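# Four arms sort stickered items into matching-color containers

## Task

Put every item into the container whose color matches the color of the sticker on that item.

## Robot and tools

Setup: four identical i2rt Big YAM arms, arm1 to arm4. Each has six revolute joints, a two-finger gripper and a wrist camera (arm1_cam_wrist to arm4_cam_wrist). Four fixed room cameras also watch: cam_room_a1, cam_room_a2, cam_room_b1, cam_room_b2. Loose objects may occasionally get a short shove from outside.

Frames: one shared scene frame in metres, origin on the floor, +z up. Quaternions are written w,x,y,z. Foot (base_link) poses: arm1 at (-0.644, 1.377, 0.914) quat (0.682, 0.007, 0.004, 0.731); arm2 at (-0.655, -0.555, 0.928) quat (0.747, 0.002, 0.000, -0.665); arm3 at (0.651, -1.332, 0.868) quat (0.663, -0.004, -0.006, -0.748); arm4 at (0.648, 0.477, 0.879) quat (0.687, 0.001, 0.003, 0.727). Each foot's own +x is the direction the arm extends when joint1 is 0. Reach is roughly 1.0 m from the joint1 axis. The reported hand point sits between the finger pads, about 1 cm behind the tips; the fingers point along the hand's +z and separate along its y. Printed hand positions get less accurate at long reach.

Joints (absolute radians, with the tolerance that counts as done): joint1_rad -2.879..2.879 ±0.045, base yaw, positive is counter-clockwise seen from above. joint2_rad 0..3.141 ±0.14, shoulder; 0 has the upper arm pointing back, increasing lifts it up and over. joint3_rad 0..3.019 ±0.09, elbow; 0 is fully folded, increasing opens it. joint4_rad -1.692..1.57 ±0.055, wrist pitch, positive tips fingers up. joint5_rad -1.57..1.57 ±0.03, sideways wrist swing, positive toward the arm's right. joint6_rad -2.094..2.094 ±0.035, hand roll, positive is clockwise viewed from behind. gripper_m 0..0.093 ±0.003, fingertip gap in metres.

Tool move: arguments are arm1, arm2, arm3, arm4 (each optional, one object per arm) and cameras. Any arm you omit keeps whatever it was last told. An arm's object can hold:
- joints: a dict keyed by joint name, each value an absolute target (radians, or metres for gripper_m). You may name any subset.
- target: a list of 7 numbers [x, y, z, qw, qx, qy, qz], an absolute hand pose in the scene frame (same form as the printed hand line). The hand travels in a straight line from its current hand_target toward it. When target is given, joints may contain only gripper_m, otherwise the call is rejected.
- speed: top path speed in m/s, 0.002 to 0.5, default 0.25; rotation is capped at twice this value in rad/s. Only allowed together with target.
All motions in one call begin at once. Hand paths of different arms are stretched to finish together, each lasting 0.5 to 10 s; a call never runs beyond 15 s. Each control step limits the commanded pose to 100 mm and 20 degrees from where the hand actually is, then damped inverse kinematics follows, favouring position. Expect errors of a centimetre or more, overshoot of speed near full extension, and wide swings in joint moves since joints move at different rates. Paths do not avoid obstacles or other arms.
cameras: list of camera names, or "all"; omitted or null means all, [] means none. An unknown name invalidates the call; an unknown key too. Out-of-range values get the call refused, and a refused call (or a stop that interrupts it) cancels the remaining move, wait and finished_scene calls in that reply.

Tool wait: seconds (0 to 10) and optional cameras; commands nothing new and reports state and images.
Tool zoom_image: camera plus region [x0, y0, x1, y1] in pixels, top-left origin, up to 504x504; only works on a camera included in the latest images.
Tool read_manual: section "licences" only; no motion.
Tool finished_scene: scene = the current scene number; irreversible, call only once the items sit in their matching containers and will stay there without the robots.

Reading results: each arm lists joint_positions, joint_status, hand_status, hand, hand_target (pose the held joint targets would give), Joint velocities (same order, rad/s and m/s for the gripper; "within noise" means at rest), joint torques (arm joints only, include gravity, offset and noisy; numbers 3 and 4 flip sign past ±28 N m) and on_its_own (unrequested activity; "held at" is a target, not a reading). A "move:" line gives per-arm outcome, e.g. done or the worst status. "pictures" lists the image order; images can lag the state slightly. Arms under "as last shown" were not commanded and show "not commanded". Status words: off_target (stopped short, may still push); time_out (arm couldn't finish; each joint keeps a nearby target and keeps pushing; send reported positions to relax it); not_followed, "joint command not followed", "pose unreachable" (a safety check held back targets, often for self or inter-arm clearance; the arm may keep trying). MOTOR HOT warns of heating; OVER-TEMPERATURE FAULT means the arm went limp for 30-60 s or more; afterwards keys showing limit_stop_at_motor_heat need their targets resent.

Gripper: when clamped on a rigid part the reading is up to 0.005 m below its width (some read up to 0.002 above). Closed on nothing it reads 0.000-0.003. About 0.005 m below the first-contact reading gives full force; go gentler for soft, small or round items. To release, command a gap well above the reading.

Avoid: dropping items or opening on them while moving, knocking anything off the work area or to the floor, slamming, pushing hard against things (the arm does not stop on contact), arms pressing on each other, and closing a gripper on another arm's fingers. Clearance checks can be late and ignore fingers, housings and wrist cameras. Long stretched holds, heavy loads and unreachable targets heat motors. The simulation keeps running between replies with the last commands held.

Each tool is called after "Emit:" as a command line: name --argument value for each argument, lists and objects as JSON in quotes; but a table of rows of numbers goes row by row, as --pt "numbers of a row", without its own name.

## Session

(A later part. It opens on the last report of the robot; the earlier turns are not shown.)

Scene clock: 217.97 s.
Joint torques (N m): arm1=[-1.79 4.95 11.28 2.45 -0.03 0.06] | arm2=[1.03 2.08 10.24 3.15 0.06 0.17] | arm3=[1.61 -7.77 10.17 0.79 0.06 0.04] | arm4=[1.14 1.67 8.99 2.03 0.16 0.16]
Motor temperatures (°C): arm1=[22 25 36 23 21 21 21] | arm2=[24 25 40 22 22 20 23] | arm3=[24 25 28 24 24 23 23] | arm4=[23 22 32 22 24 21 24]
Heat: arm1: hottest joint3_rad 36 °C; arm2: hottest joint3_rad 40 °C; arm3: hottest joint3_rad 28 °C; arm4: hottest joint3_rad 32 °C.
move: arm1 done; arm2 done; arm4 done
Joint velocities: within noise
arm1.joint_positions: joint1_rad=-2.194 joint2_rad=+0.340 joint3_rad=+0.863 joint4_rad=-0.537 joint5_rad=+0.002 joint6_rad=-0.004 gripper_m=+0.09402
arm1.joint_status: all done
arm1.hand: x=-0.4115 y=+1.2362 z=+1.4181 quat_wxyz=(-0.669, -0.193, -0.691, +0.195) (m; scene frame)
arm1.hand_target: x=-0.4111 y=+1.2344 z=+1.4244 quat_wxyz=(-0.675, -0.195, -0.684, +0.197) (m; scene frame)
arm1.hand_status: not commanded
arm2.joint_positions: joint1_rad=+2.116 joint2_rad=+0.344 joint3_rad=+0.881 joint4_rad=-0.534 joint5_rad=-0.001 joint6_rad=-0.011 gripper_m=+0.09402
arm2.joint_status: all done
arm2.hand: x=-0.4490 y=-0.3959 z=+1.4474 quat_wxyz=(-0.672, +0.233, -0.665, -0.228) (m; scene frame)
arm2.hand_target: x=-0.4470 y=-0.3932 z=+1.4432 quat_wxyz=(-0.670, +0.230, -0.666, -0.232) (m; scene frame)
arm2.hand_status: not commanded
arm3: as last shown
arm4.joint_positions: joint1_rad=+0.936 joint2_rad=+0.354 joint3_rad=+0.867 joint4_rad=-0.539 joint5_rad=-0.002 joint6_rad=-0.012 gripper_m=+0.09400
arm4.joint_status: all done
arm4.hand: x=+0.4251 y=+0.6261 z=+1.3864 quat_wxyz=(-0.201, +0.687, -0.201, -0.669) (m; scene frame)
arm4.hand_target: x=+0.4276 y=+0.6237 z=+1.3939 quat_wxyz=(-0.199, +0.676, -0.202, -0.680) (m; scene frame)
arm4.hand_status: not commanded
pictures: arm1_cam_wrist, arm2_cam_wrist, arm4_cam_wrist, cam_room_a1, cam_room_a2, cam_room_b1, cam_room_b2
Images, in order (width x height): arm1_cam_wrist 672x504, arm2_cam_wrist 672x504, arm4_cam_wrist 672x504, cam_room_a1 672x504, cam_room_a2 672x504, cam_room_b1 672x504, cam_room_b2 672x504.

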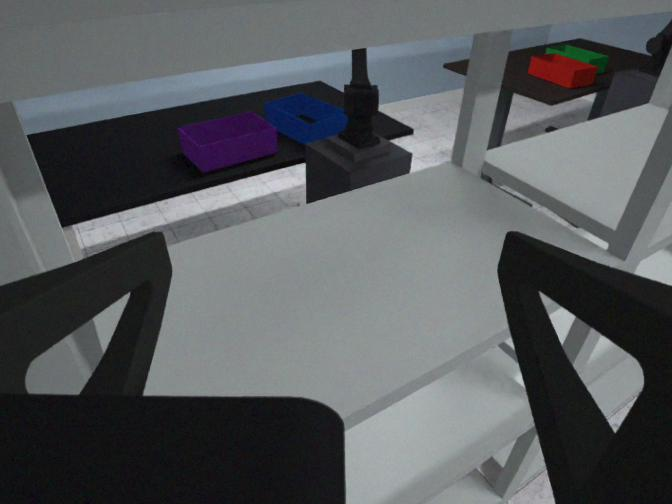

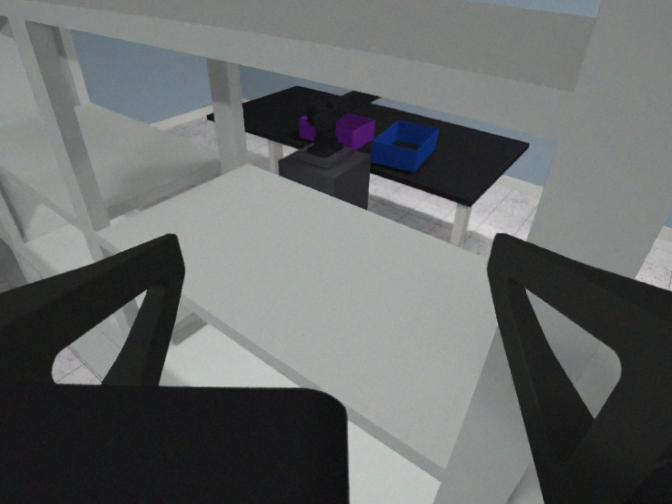

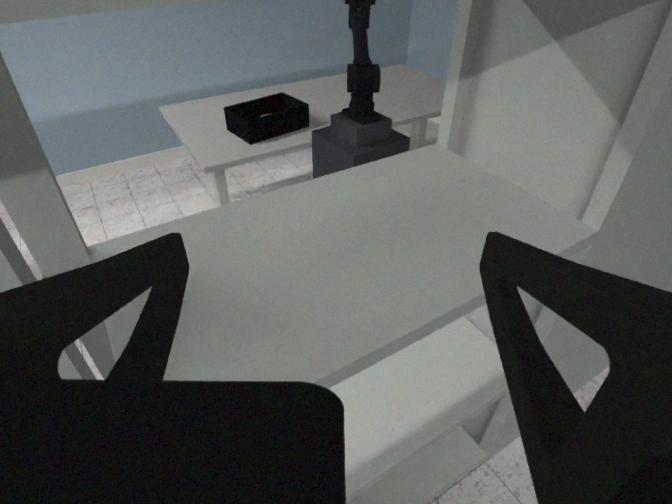

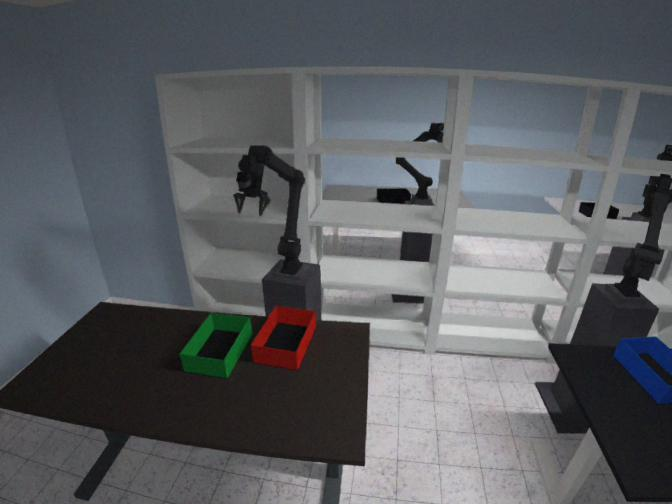

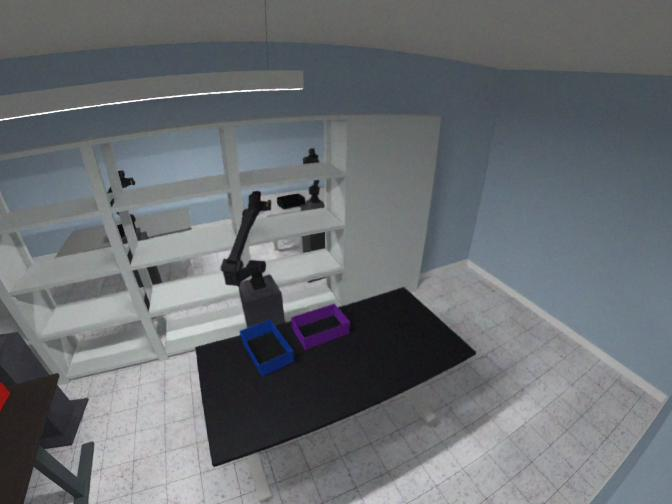

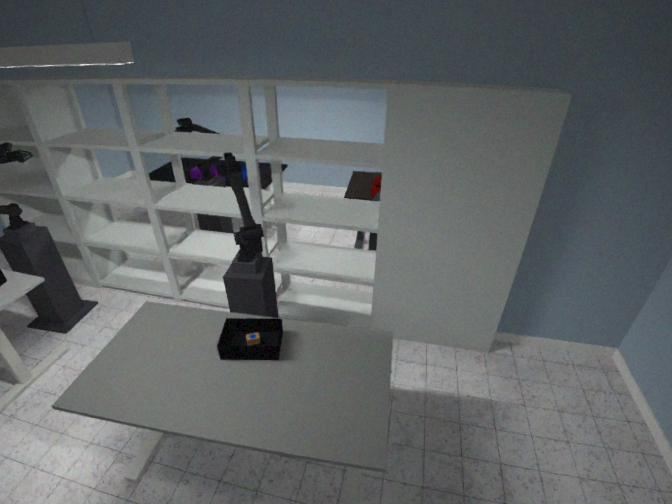

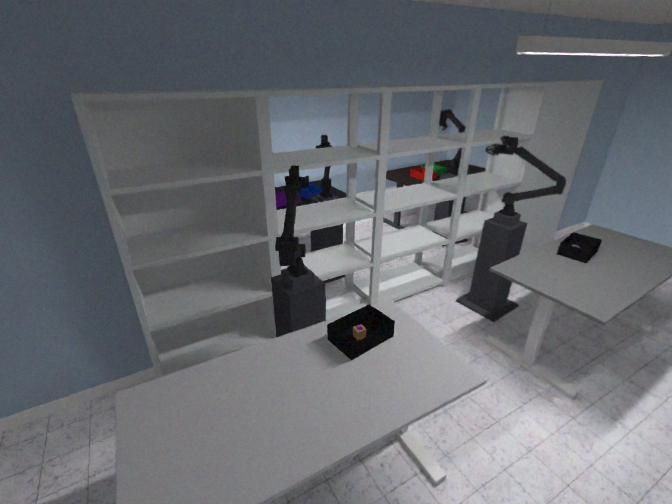

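Emit:
move --arm1 '{"joints": {"joint1_rad": 1.501, "joint2_rad": 1.194, "joint3_rad": 1.798, "joint4_rad": -1.477, "joint5_rad": 0, "joint6_rad": 0}}' --arm2 '{"joints": {"joint1_rad": -1.686, "joint2_rad": 1.194, "joint3_rad": 1.798, "joint4_rad": -1.477, "joint5_rad": 0, "joint6_rad": 0}}' --arm3 '{"joints": {"joint1_rad": 1.691, "joint2_rad": 1.194, "joint3_rad": 1.798, "joint4_rad": -1.477, "joint5_rad": 0, "joint6_rad": 0}}' --arm4 '{"joints": {"joint1_rad": -1.627, "joint2_rad": 1.194, "joint3_rad": 1.798, "joint4_rad": -1.477, "joint5_rad": 0, "joint6_rad": 0}}'

Scene clock: 267.63 s.
Joint torques (N m): arm1=[-1.32 -6.18 15.35 0.91 0.07 0.05] | arm2=[0.67 -10.29 15.47 1.4 -0.11 0.17] | arm3=[1.2 -8.53 11.75 1.72 0.06 0.02] | arm4=[0.73 -10.17 11.82 0.61 0.03 0.12]
Motor temperatures (°C): arm1=[22 24 36 24 21 21 21] | arm2=[24 25 34 23 22 20 23] | arm3=[24 25 29 24 24 23 23] | arm4=[23 22 32 22 24 21 24]
Heat: arm1: hottest joint3_rad 36 °C; arm2: hottest joint3_rad 34 °C; arm3: hottest joint3_rad 29 °C; arm4: hottest joint3_rad 32 °C.
move: arm1 done; arm2 done; arm3 done; arm4 done
Joint velocities: within noise
arm1.joint_positions: joint1_rad=+1.499 joint2_rad=+1.210 joint3_rad=+1.739 joint4_rad=-1.466 joint5_rad=-0.002 joint6_rad=-0.004 gripper_m=+0.09402
arm1.joint_status: all done
arm1.hand: x=-1.0628 y=+1.3774 z=+1.4242 quat_wxyz=(-0.002, +0.948, +0.001, -0.319) (m; scene frame)
arm1.hand_target: x=-1.0533 y=+1.3768 z=+1.4567 quat_wxyz=(-0.002, +0.937, +0.000, -0.349) (m; scene frame)
arm1.hand_status: not commanded
arm2.joint_positions: joint1_rad=-1.687 joint2_rad=+1.204 joint3_rad=+1.742 joint4_rad=-1.464 joint5_rad=+0.002 joint6_rad=-0.010 gripper_m=+0.09407
arm2.joint_status: all done
arm2.hand: x=-1.0812 y=-0.5565 z=+1.4350 quat_wxyz=(+0.004, -0.949, -0.006, +0.316) (m; scene frame)
arm2.hand_target: x=-1.0741 y=-0.5572 z=+1.4634 quat_wxyz=(+0.001, -0.940, -0.001, +0.341) (m; scene frame)
arm2.hand_status: not commanded
arm3.joint_positions: joint1_rad=+1.690 joint2_rad=+1.195 joint3_rad=+1.757 joint4_rad=-1.490 joint5_rad=-0.001 joint6_rad=-0.007 gripper_m=+0.09398
arm3.joint_status: all done
arm3.hand: x=+1.0669 y=-1.3255 z=+1.3822 quat_wxyz=(-0.316, +0.005, -0.949, +0.008) (m; scene frame)
arm3.hand_target: x=+1.0683 y=-1.3249 z=+1.4042 quat_wxyz=(-0.343, +0.002, -0.939, +0.007) (m; scene frame)
arm3.hand_status: not commanded
arm4.joint_positions: joint1_rad=-1.628 joint2_rad=+1.207 joint3_rad=+1.748 joint4_rad=-1.466 joint5_rad=+0.002 joint6_rad=-0.011 gripper_m=+0.09403
arm4.joint_status: all done
arm4.hand: x=+1.0764 y=+0.4779 z=+1.3859 quat_wxyz=(-0.315, +0.005, -0.949, +0.004) (m; scene frame)
arm4.hand_target: x=+1.0685 y=+0.4788 z=+1.4132 quat_wxyz=(-0.339, +0.001, -0.941, +0.002) (m; scene frame)
arm4.hand_status: not commanded
pictures: arm1_cam_wrist, arm2_cam_wrist, arm3_cam_wrist, arm4_cam_wrist, cam_room_a1, cam_room_a2, cam_room_b1, cam_room_b2
Images, in order (width x height): arm1_cam_wrist 672x504, arm2_cam_wrist 672x504, arm3_cam_wrist 672x504, arm4_cam_wrist 672x504, cam_room_a1 672x504, cam_room_a2 672x504, cam_room_b1 672x504, cam_room_b2 672x504.

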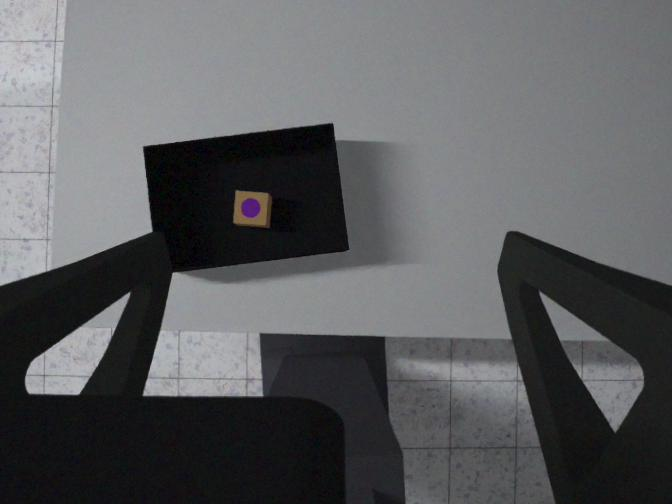

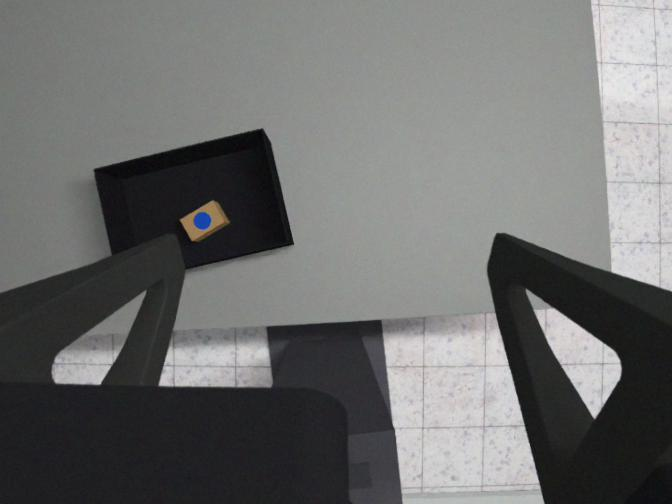

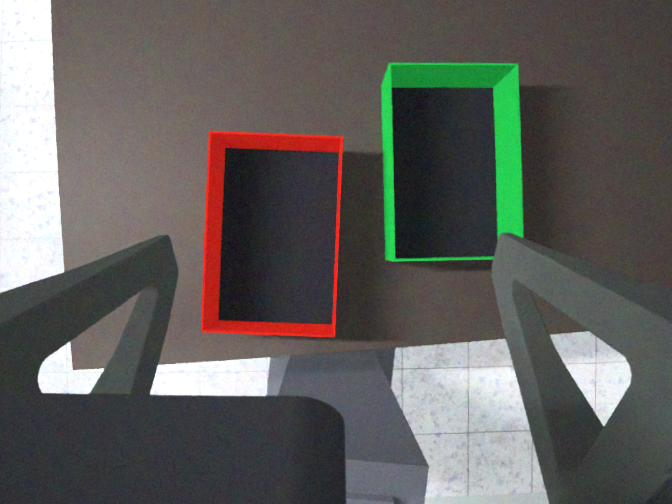

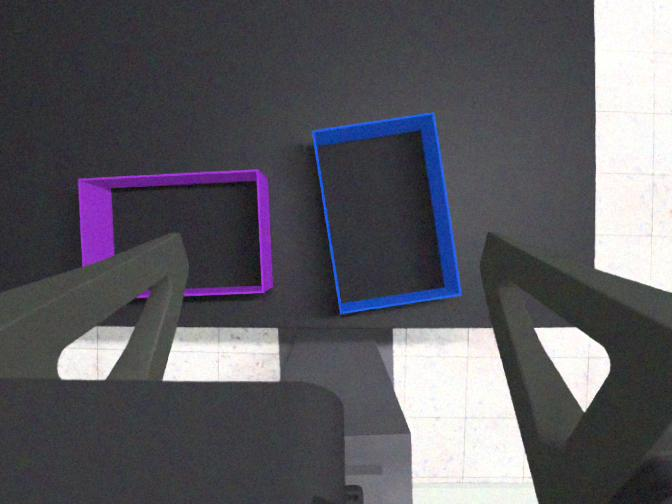

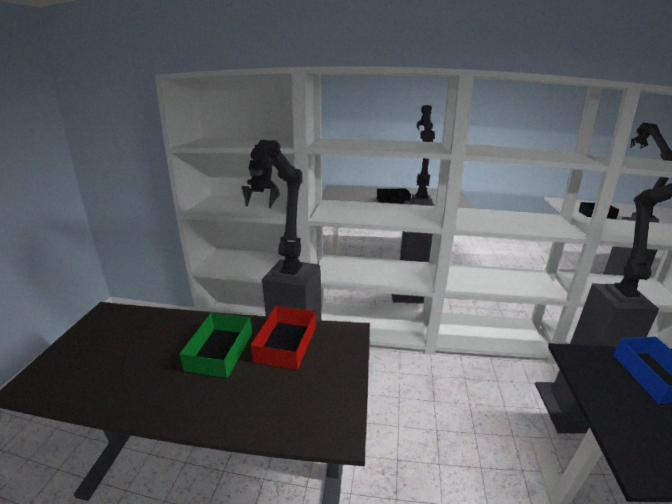

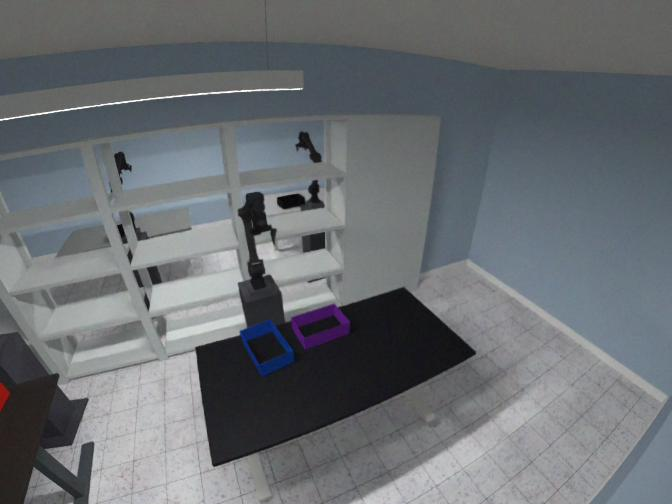

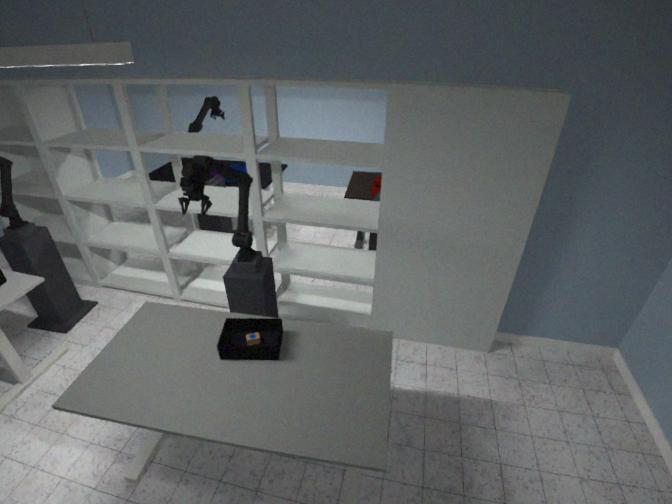

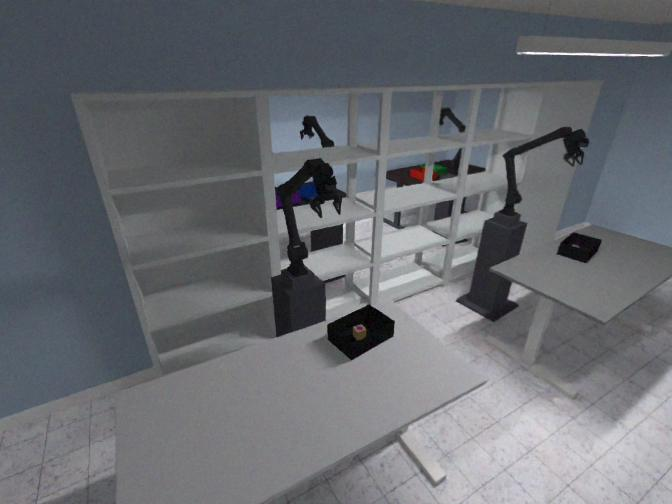

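Emit:
move --arm1 '{"target": [-1.158, 1.240, 0.97, 0.0090, -0.9653, 0.0337, 0.2586]}' --arm2 '{"target": [-1.148, -0.800, 0.97, -0.0582, -0.9412, -0.2173, 0.2522]}' --cameras '["arm1_cam_wrist", "arm2_cam_wrist"]'

Scene clock: 290.20 s.
Joint torques (N m): arm1=[-0.91 -11.52 9.48 1.99 0.23 0.17] | arm2=[0.97 -15.33 9.65 2.45 -0.12 -0.04] | arm3=[1.26 -8.41 11.79 1.73 0.06 0.02] | arm4=[1.14 -10.05 11.85 0.61 0.03 0.15]
Motor temperatures (°C): arm1=[22 25 36 23 21 21 21] | arm2=[24 25 35 22 22 20 23] | arm3=[24 25 32 24 24 23 23] | arm4=[23 22 33 22 24 21 24]
Heat: arm1: hottest joint3_rad 36 °C; arm2: hottest joint3_rad 35 °C; arm3: hottest joint3_rad 32 °C; arm4: hottest joint3_rad 33 °C.
move: arm1 off_target; arm2 done
Joint velocities: within noise
arm1.joint_positions: joint1_rad=+1.815 joint2_rad=+1.661 joint3_rad=+0.979 joint4_rad=-0.442 joint5_rad=+0.183 joint6_rad=+0.337 gripper_m=+0.09402
arm1.joint_status: not commanded
arm1.hand: x=-1.1524 y=+1.2457 z=+0.9631 quat_wxyz=(-0.015, +0.969, -0.032, -0.245) (m; scene frame)
arm1.hand_target: x=-1.1579 y=+1.2401 z=+0.9701 quat_wxyz=(-0.009, +0.965, -0.034, -0.259) (m; scene frame)
arm1.hand_status: off_target (0.011 m and 1.8 deg from the pose sent, 0.484 m and 8.3 deg at the start)
arm2.joint_positions: joint1_rad=-1.229 joint2_rad=+1.672 joint3_rad=+0.993 joint4_rad=-0.372 joint5_rad=+0.005 joint6_rad=+0.019 gripper_m=+0.09407
arm2.joint_status: not commanded
arm2.hand: x=-1.1462 y=-0.7965 z=+0.9735 quat_wxyz=(-0.057, -0.944, -0.210, +0.249) (m; scene frame)
arm2.hand_target: x=-1.1479 y=-0.8000 z=+0.9701 quat_wxyz=(-0.058, -0.941, -0.217, +0.252) (m; scene frame)
arm2.hand_status: done (0.005 m and 0.9 deg from the pose sent, 0.529 m and 26.4 deg at the start)
arm3, arm4: as last shown
pictures: arm1_cam_wrist, arm2_cam_wrist
Images, in order (width x height): arm1_cam_wrist 672x504, arm2_cam_wrist 672x504.

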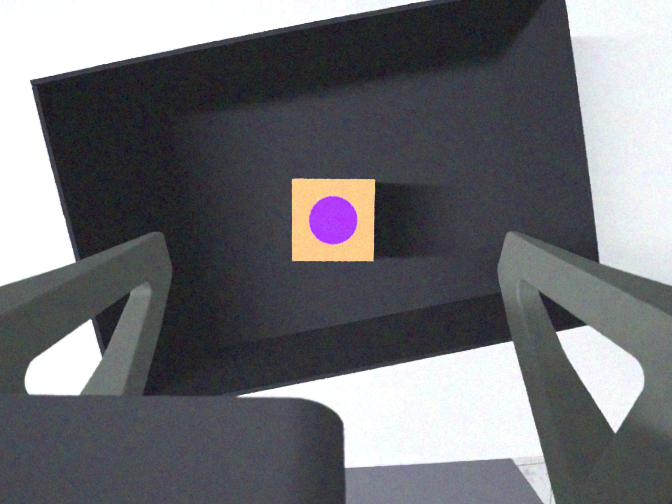

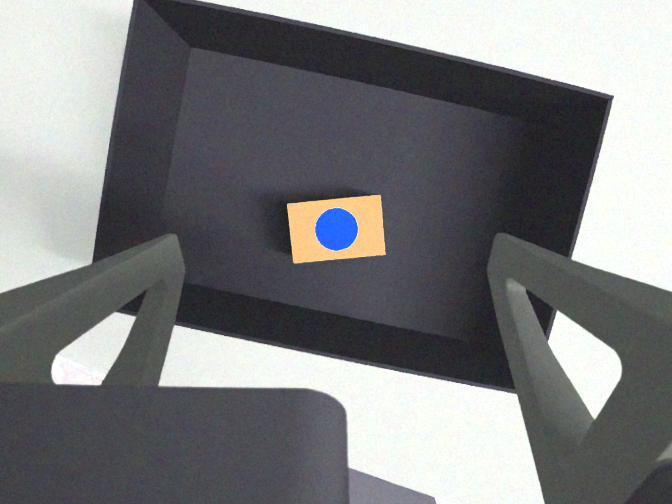

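Emit:
move --arm1 '{"target": [-1.158, 1.237, 0.80, 0.0090, -0.9653, 0.0337, 0.2586], "speed": 0.15}' --arm2 '{"target": [-1.142, -0.797, 0.76, -0.0700, -0.9299, -0.2614, 0.2492], "speed": 0.15}' --cameras '["arm1_cam_wrist", "arm2_cam_wrist", "cam_room_b1", "cam_room_b2"]'

Scene clock: 333.00 s.
Joint torques (N m): arm1=[-1.32 -13.33 5.86 1.84 0.23 0.09] | arm2=[0.21 -16.38 6.09 2.44 -0.2 -0.09] | arm3=[1.26 -8.7 11.77 1.76 0.05 0.03] | arm4=[1.08 -10.29 11.81 0.59 0.02 0.18]
Motor temperatures (°C): arm1=[22 25 34 23 21 21 21] | arm2=[24 26 32 23 22 20 23] | arm3=[24 25 34 24 24 23 23] | arm4=[23 22 36 22 24 21 24]
Heat: arm1: hottest joint3_rad 34 °C; arm2: hottest joint3_rad 32 °C; arm3: hottest joint3_rad 34 °C; arm4: hottest joint3_rad 36 °C.
move: arm1 done; arm2 done
Joint velocities: within noise
arm1.joint_positions: joint1_rad=+1.821 joint2_rad=+2.033 joint3_rad=+0.914 joint4_rad=+0.004 joint5_rad=+0.187 joint6_rad=+0.346 gripper_m=+0.09402
arm1.joint_status: not commanded
arm1.hand: x=-1.1545 y=+1.2438 z=+0.7990 quat_wxyz=(-0.013, +0.968, -0.034, -0.250) (m; scene frame)
arm1.hand_target: x=-1.1579 y=+1.2369 z=+0.8001 quat_wxyz=(-0.009, +0.965, -0.034, -0.258) (m; scene frame)
arm1.hand_status: done (0.008 m and 1.2 deg from the pose sent, 0.163 m and 1.8 deg at the start)
arm2.joint_positions: joint1_rad=-1.235 joint2_rad=+2.141 joint3_rad=+0.933 joint4_rad=+0.161 joint5_rad=-0.050 joint6_rad=-0.072 gripper_m=+0.09407
arm2.joint_status: not commanded
arm2.hand: x=-1.1384 y=-0.7991 z=+0.7690 quat_wxyz=(-0.071, -0.931, -0.257, +0.248) (m; scene frame)
arm2.hand_target: x=-1.1418 y=-0.7969 z=+0.7602 quat_wxyz=(-0.070, -0.930, -0.261, +0.249) (m; scene frame)
arm2.hand_status: done (0.010 m and 0.5 deg from the pose sent, 0.213 m and 6.2 deg at the start)
arm3, arm4: as last shown
pictures: arm1_cam_wrist, arm2_cam_wrist, cam_room_b1, cam_room_b2
Images, in order (width x height): arm1_cam_wrist 672x504, arm2_cam_wrist 672x504, cam_room_b1 672x504, cam_room_b2 672x504.

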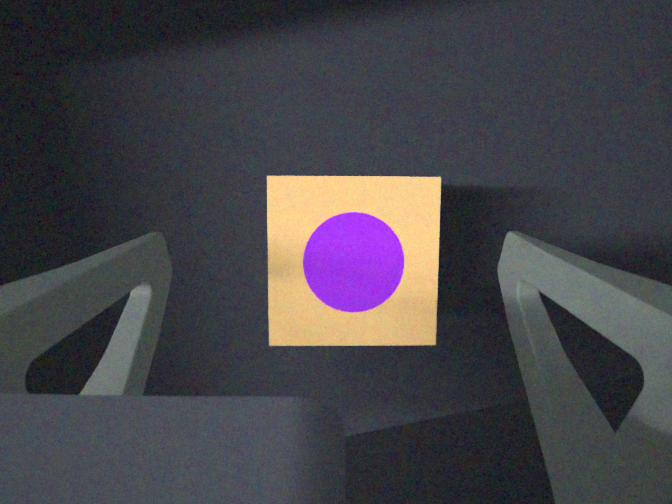

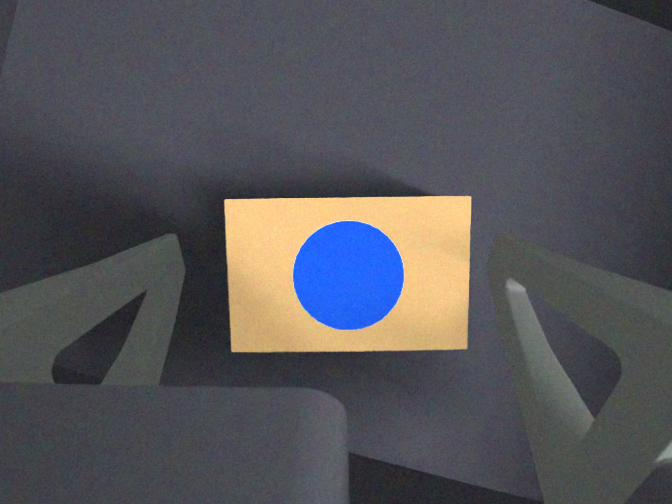

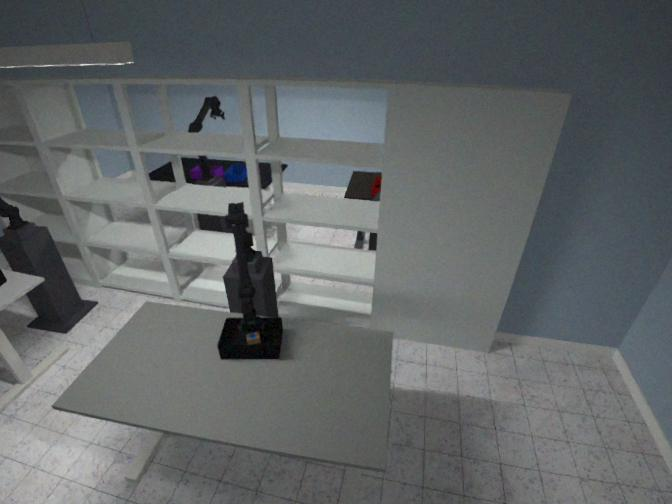

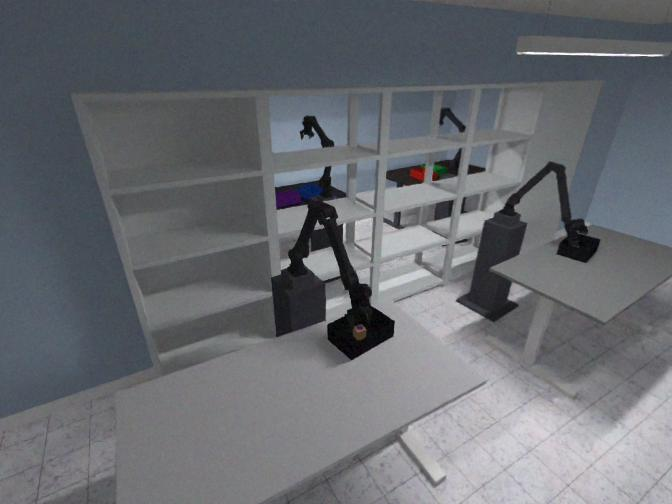

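Emit:
move --arm1 '{"target": [-1.1486, 1.2416, 0.735, 0.0090, -0.9653, 0.0337, 0.2586], "speed": 0.12}' --arm2 '{"target": [-1.1364, -0.7892, 0.724, -0.0700, -0.9299, -0.2614, 0.2492], "speed": 0.12}' --cameras '["arm1_cam_wrist", "arm2_cam_wrist"]'

Scene clock: 349.00 s.
Joint torques (N m): arm1=[-0.73 -13.27 4.11 1.89 0.19 0.1] | arm2=[0.32 -15.85 5.46 2.22 -0.24 -0.06] | arm3=[1.32 -8.41 11.75 1.74 0.04 0.02] | arm4=[0.85 -9.76 11.88 0.68 0.03 0.12]
Motor temperatures (°C): arm1=[22 25 33 23 22 21 21] | arm2=[24 26 31 23 22 20 23] | arm3=[24 25 34 24 24 23 23] | arm4=[23 22 36 22 24 21 24]
Heat: arm1: hottest joint3_rad 33 °C; arm2: hottest joint3_rad 31 °C; arm3: hottest joint3_rad 34 °C; arm4: hottest joint3_rad 36 °C.
move: arm1 done; arm2 off_target
Joint velocities: within noise
arm1.joint_positions: joint1_rad=+1.821 joint2_rad=+2.197 joint3_rad=+0.914 joint4_rad=+0.170 joint5_rad=+0.187 joint6_rad=+0.346 gripper_m=+0.09402
arm1.joint_status: not commanded
arm1.hand: x=-1.1454 y=+1.2473 z=+0.7347 quat_wxyz=(-0.013, +0.967, -0.034, -0.251) (m; scene frame)
arm1.hand_target: x=-1.1486 y=+1.2415 z=+0.7351 quat_wxyz=(-0.009, +0.965, -0.034, -0.259) (m; scene frame)
arm1.hand_status: done (0.007 m and 1.1 deg from the pose sent, 0.064 m and 1.2 deg at the start)
arm2.joint_positions: joint1_rad=-1.245 joint2_rad=+2.226 joint3_rad=+0.934 joint4_rad=+0.255 joint5_rad=-0.054 joint6_rad=-0.084 gripper_m=+0.09407
arm2.joint_status: not commanded
arm2.hand: x=-1.1357 y=-0.7923 z=+0.7371 quat_wxyz=(-0.071, -0.930, -0.258, +0.253) (m; scene frame)
arm2.hand_target: x=-1.1359 y=-0.7891 z=+0.7243 quat_wxyz=(-0.070, -0.930, -0.261, +0.249) (m; scene frame)
arm2.hand_status: off_target (0.013 m and 0.6 deg from the pose sent, 0.046 m and 0.5 deg at the start)
arm3, arm4: as last shown
pictures: arm1_cam_wrist, arm2_cam_wrist
Images, in order (width x height): arm1_cam_wrist 672x504, arm2_cam_wrist 672x504.

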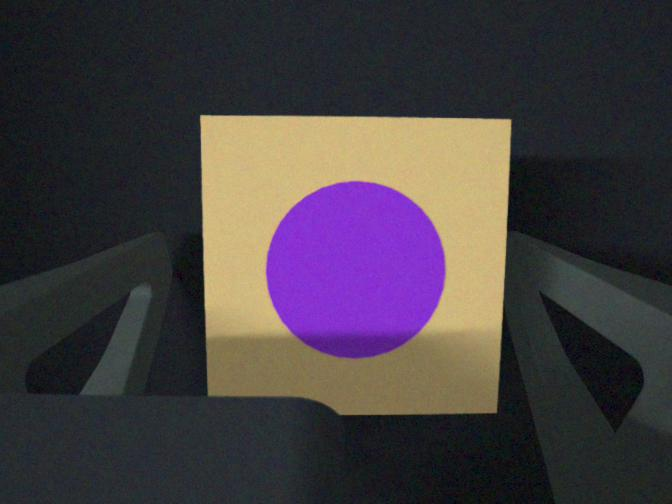

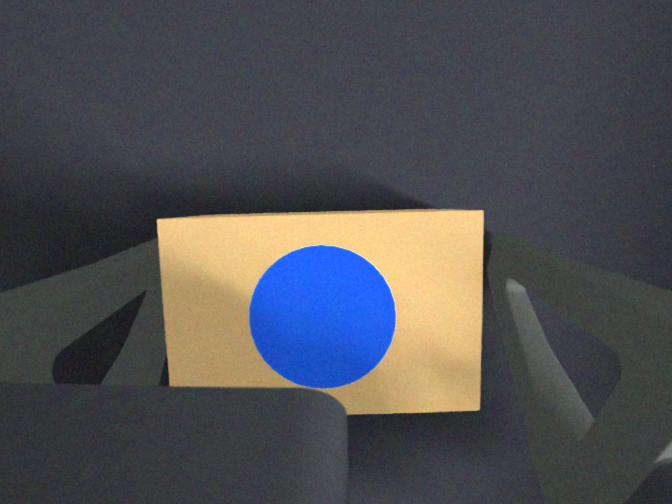

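Emit:
move --arm1 '{"joints": {"gripper_m": 0.046}}' --arm2 '{"joints": {"gripper_m": 0.057}}' --cameras '["arm1_cam_wrist", "arm2_cam_wrist"]'

Scene clock: 354.33 s.
Joint torques (N m): arm1=[-0.67 -13.22 4.11 1.85 0.2 0.06] | arm2=[0.21 -15.97 5.44 2.21 -0.22 -0.06] | arm3=[1.14 -8.35 11.77 1.74 0.06 0.03] | arm4=[1.03 -9.7 11.75 0.58 0.02 0.13]
Motor temperatures (°C): arm1=[21 25 32 23 22 21 21] | arm2=[24 26 31 23 22 20 23] | arm3=[24 25 34 24 24 23 23] | arm4=[23 22 37 22 24 21 24]
Heat: arm1: hottest joint3_rad 32 °C; arm2: hottest joint3_rad 31 °C; arm3: hottest joint3_rad 34 °C; arm4: hottest joint3_rad 37 °C.
move: arm1 off_target; arm2 off_target
Joint velocities: within noise
arm1.joint_positions: joint1_rad=+1.821 joint2_rad=+2.197 joint3_rad=+0.914 joint4_rad=+0.170 joint5_rad=+0.187 joint6_rad=+0.347 gripper_m=+0.05285
arm1.joint_status: gripper_m off_target (ended at +0.05288, target +0.04600)
arm1.hand: x=-1.1454 y=+1.2474 z=+0.7348 quat_wxyz=(-0.013, +0.967, -0.035, -0.251) (m; scene frame)
arm1.hand_target: x=-1.1486 y=+1.2415 z=+0.7351 quat_wxyz=(-0.009, +0.965, -0.034, -0.259) (m; scene frame)
arm1.hand_status: not commanded
arm2.joint_positions: joint1_rad=-1.245 joint2_rad=+2.226 joint3_rad=+0.934 joint4_rad=+0.255 joint5_rad=-0.054 joint6_rad=-0.084 gripper_m=+0.06886
arm2.joint_status: gripper_m off_target (ended at +0.06889, target +0.05700)
arm2.hand: x=-1.1358 y=-0.7924 z=+0.7371 quat_wxyz=(-0.072, -0.929, -0.258, +0.254) (m; scene frame)
arm2.hand_target: x=-1.1359 y=-0.7891 z=+0.7243 quat_wxyz=(-0.070, -0.930, -0.261, +0.249) (m; scene frame)
arm2.hand_status: not commanded
arm3, arm4: as last shown
pictures: arm1_cam_wrist, arm2_cam_wrist
Images, in order (width x height): arm1_cam_wrist 672x504, arm2_cam_wrist 672x504.

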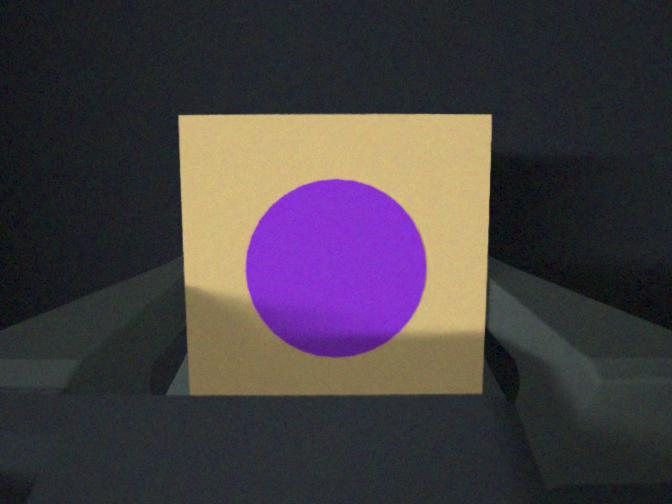

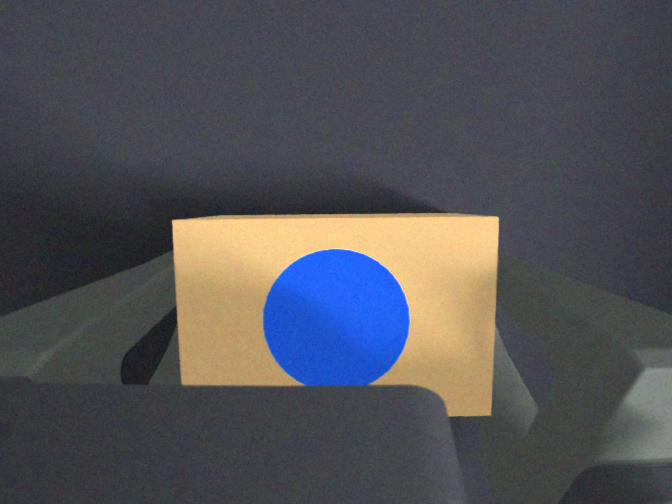

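Emit:
move --arm1 '{"target": [-1.1486, 1.2416, 0.98, 0.0090, -0.9653, 0.0337, 0.2586], "speed": 0.3}' --arm2 '{"target": [-1.1364, -0.7892, 0.98, -0.0700, -0.9299, -0.2614, 0.2492], "speed": 0.3}' --cameras '["arm1_cam_wrist", "arm2_cam_wrist"]'

Emit:
move --arm1 '{"joints": {"joint1_rad": -2.2, "joint2_rad": 0.695, "joint3_rad": 0.869, "joint4_rad": -1.222, "joint5_rad": 0, "joint6_rad": 0}}' --arm2 '{"joints": {"joint1_rad": 2.14, "joint2_rad": 0.695, "joint3_rad": 0.869, "joint4_rad": -1.222, "joint5_rad": 0, "joint6_rad": 0}}' --cameras '["arm1_cam_wrist", "arm2_cam_wrist", "cam_room_b1", "cam_room_b2"]'

Scene clock: 368.30 s.
Joint torques (N m): arm1=[-1.61 -11.4 12.93 0.64 0.14 0.07] | arm2=[0.09 -15.09 13.15 1.21 -0.22 -0.07] | arm3=[1.08 -8.64 11.79 1.74 0.05 0.04] | arm4=[0.67 -9.64 11.78 0.64 0.04 0.18]
Motor temperatures (°C): arm1=[21 25 31 23 21 21 22] | arm2=[24 26 30 23 22 20 23] | arm3=[24 25 34 24 24 23 23] | arm4=[23 22 37 22 24 21 24]
Heat: arm1: hottest joint3_rad 31 °C; arm2: hottest joint3_rad 30 °C; arm3: hottest joint3_rad 34 °C; arm4: hottest joint3_rad 37 °C.
move: arm1 off_target; arm2 off_target
Joint velocities: within noise
arm1.joint_positions: joint1_rad=+1.821 joint2_rad=+1.622 joint3_rad=+0.920 joint4_rad=-0.436 joint5_rad=+0.187 joint6_rad=+0.346 gripper_m=+0.05285
arm1.joint_status: not commanded
arm1.hand: x=-1.1304 y=+1.2505 z=+0.9592 quat_wxyz=(-0.017, +0.970, -0.033, -0.239) (m; scene frame)
arm1.hand_target: x=-1.1477 y=+1.2417 z=+0.9804 quat_wxyz=(-0.009, +0.965, -0.033, -0.259) (m; scene frame)
arm1.hand_status: off_target (0.029 m and 2.5 deg from the pose sent, 0.245 m and 1.1 deg at the start)
arm2.joint_positions: joint1_rad=-1.245 joint2_rad=+1.627 joint3_rad=+0.912 joint4_rad=-0.361 joint5_rad=-0.055 joint6_rad=-0.084 gripper_m=+0.06886
arm2.joint_status: not commanded
arm2.hand: x=-1.1175 y=-0.7843 z=+0.9646 quat_wxyz=(-0.068, -0.934, -0.259, +0.235) (m; scene frame)
arm2.hand_target: x=-1.1356 y=-0.7888 z=+0.9804 quat_wxyz=(-0.070, -0.930, -0.261, +0.250) (m; scene frame)
arm2.hand_status: off_target (0.025 m and 1.8 deg from the pose sent, 0.243 m and 0.7 deg at the start)
arm3, arm4: as last shown
pictures: arm1_cam_wrist, arm2_cam_wrist
Images, in order (width x height): arm1_cam_wrist 672x504, arm2_cam_wrist 672x504.

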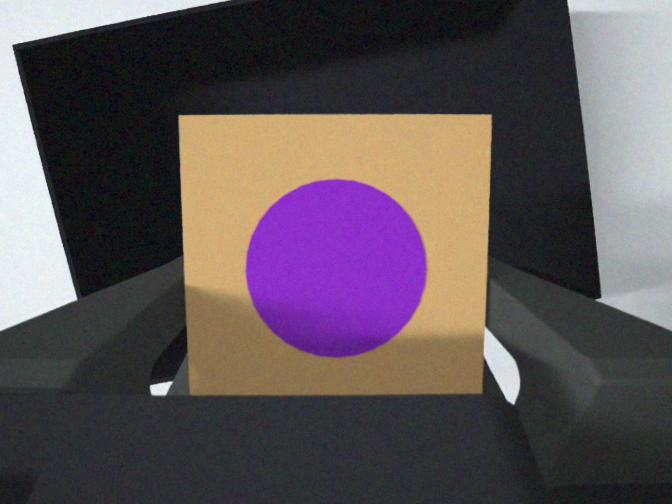

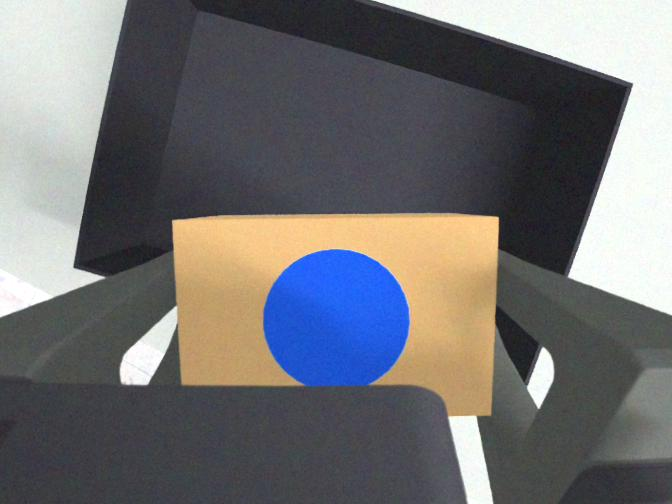

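Scene clock: 370.97 s.
Joint torques (N m): arm1=[-1.9 -0.15 12.29 0.9 -0.02 -0.08] | arm2=[1.08 -3.55 11.37 1.33 0.12 0.18] | arm3=[1.38 -8.35 11.79 1.72 0.06 0.01] | arm4=[1.61 -9.82 11.85 0.54 0.04 0.15]
Motor temperatures (°C): arm1=[21 25 32 23 21 21 22] | arm2=[24 26 30 22 22 20 23] | arm3=[24 25 34 24 24 23 23] | arm4=[23 22 37 22 24 21 24]
Heat: arm1: hottest joint3_rad 32 °C; arm2: hottest joint3_rad 30 °C; arm3: hottest joint3_rad 34 °C; arm4: hottest joint3_rad 37 °C.
move: arm1 done; arm2 done
Joint velocities: within noise
arm1.joint_positions: joint1_rad=-2.194 joint2_rad=+0.704 joint3_rad=+0.856 joint4_rad=-1.213 joint5_rad=+0.002 joint6_rad=+0.007 gripper_m=+0.05291
arm1.joint_status: all done
arm1.hand: x=-0.4065 y=+1.2312 z=+1.1807 quat_wxyz=(-0.235, -0.268, -0.932, +0.070) (m; scene frame)
arm1.hand_target: x=-0.4081 y=+1.2308 z=+1.1883 quat_wxyz=(-0.241, -0.267, -0.930, +0.072) (m; scene frame)
arm1.hand_status: not commanded
arm2.joint_positions: joint1_rad=+2.136 joint2_rad=+0.703 joint3_rad=+0.875 joint4_rad=-1.210 joint5_rad=-0.003 joint6_rad=-0.012 gripper_m=+0.06884
arm2.joint_status: all done
arm2.hand: x=-0.4399 y=-0.3807 z=+1.2099 quat_wxyz=(-0.249, +0.328, -0.907, -0.089) (m; scene frame)
arm2.hand_target: x=-0.4438 y=-0.3833 z=+1.2073 quat_wxyz=(-0.245, +0.325, -0.909, -0.088) (m; scene frame)
arm2.hand_status: not commanded
arm3, arm4: as last shown
pictures: arm1_cam_wrist, arm2_cam_wrist, cam_room_b1, cam_room_b2
Images, in order (width x height): arm1_cam_wrist 672x504, arm2_cam_wrist 672x504, cam_room_b1 672x504, cam_room_b2 672x504.

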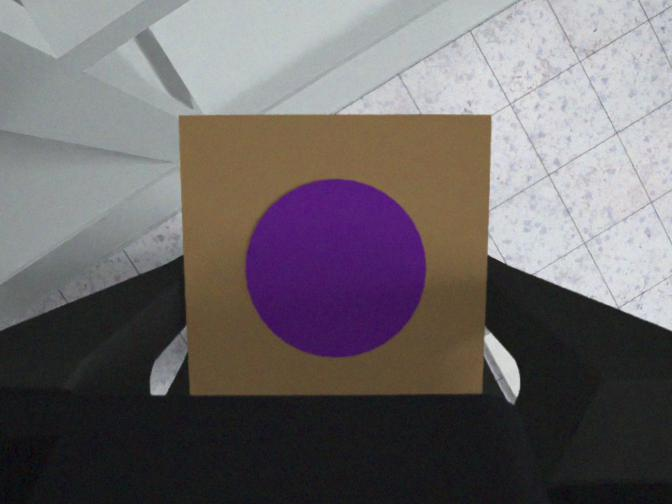

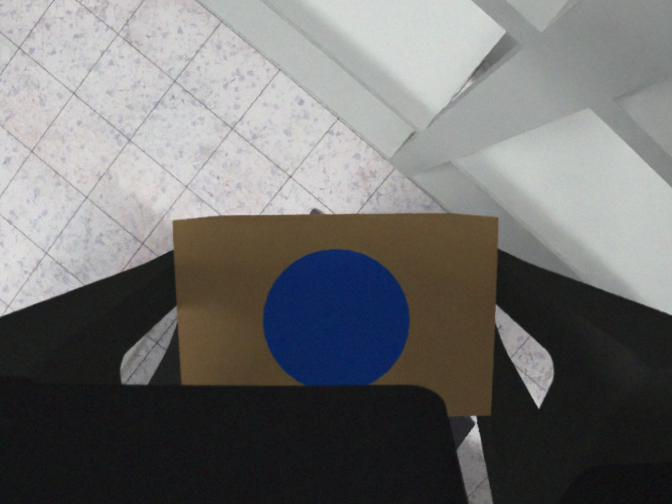

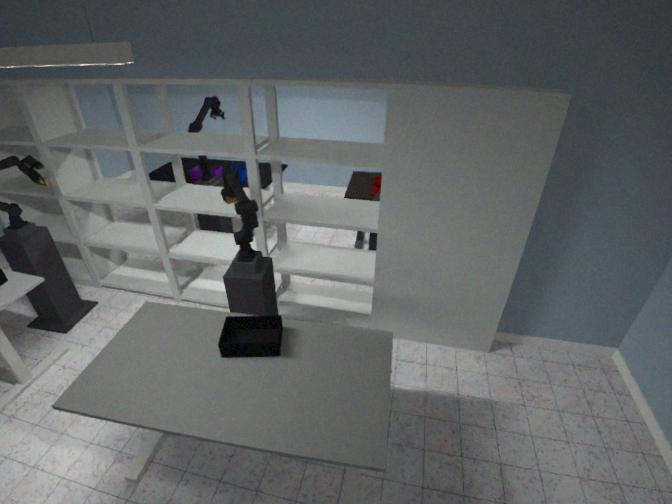

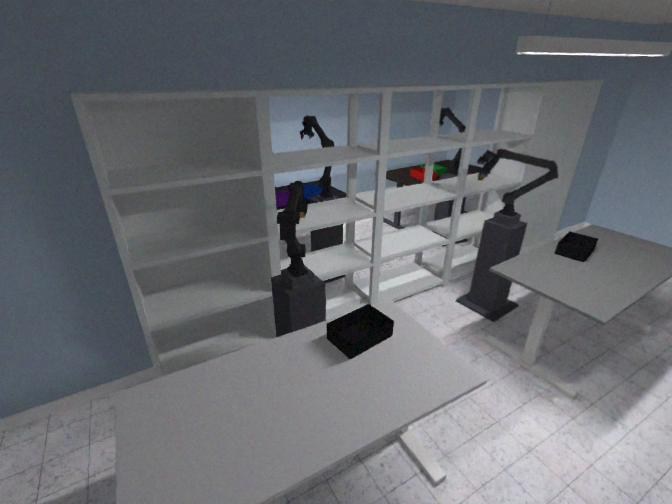

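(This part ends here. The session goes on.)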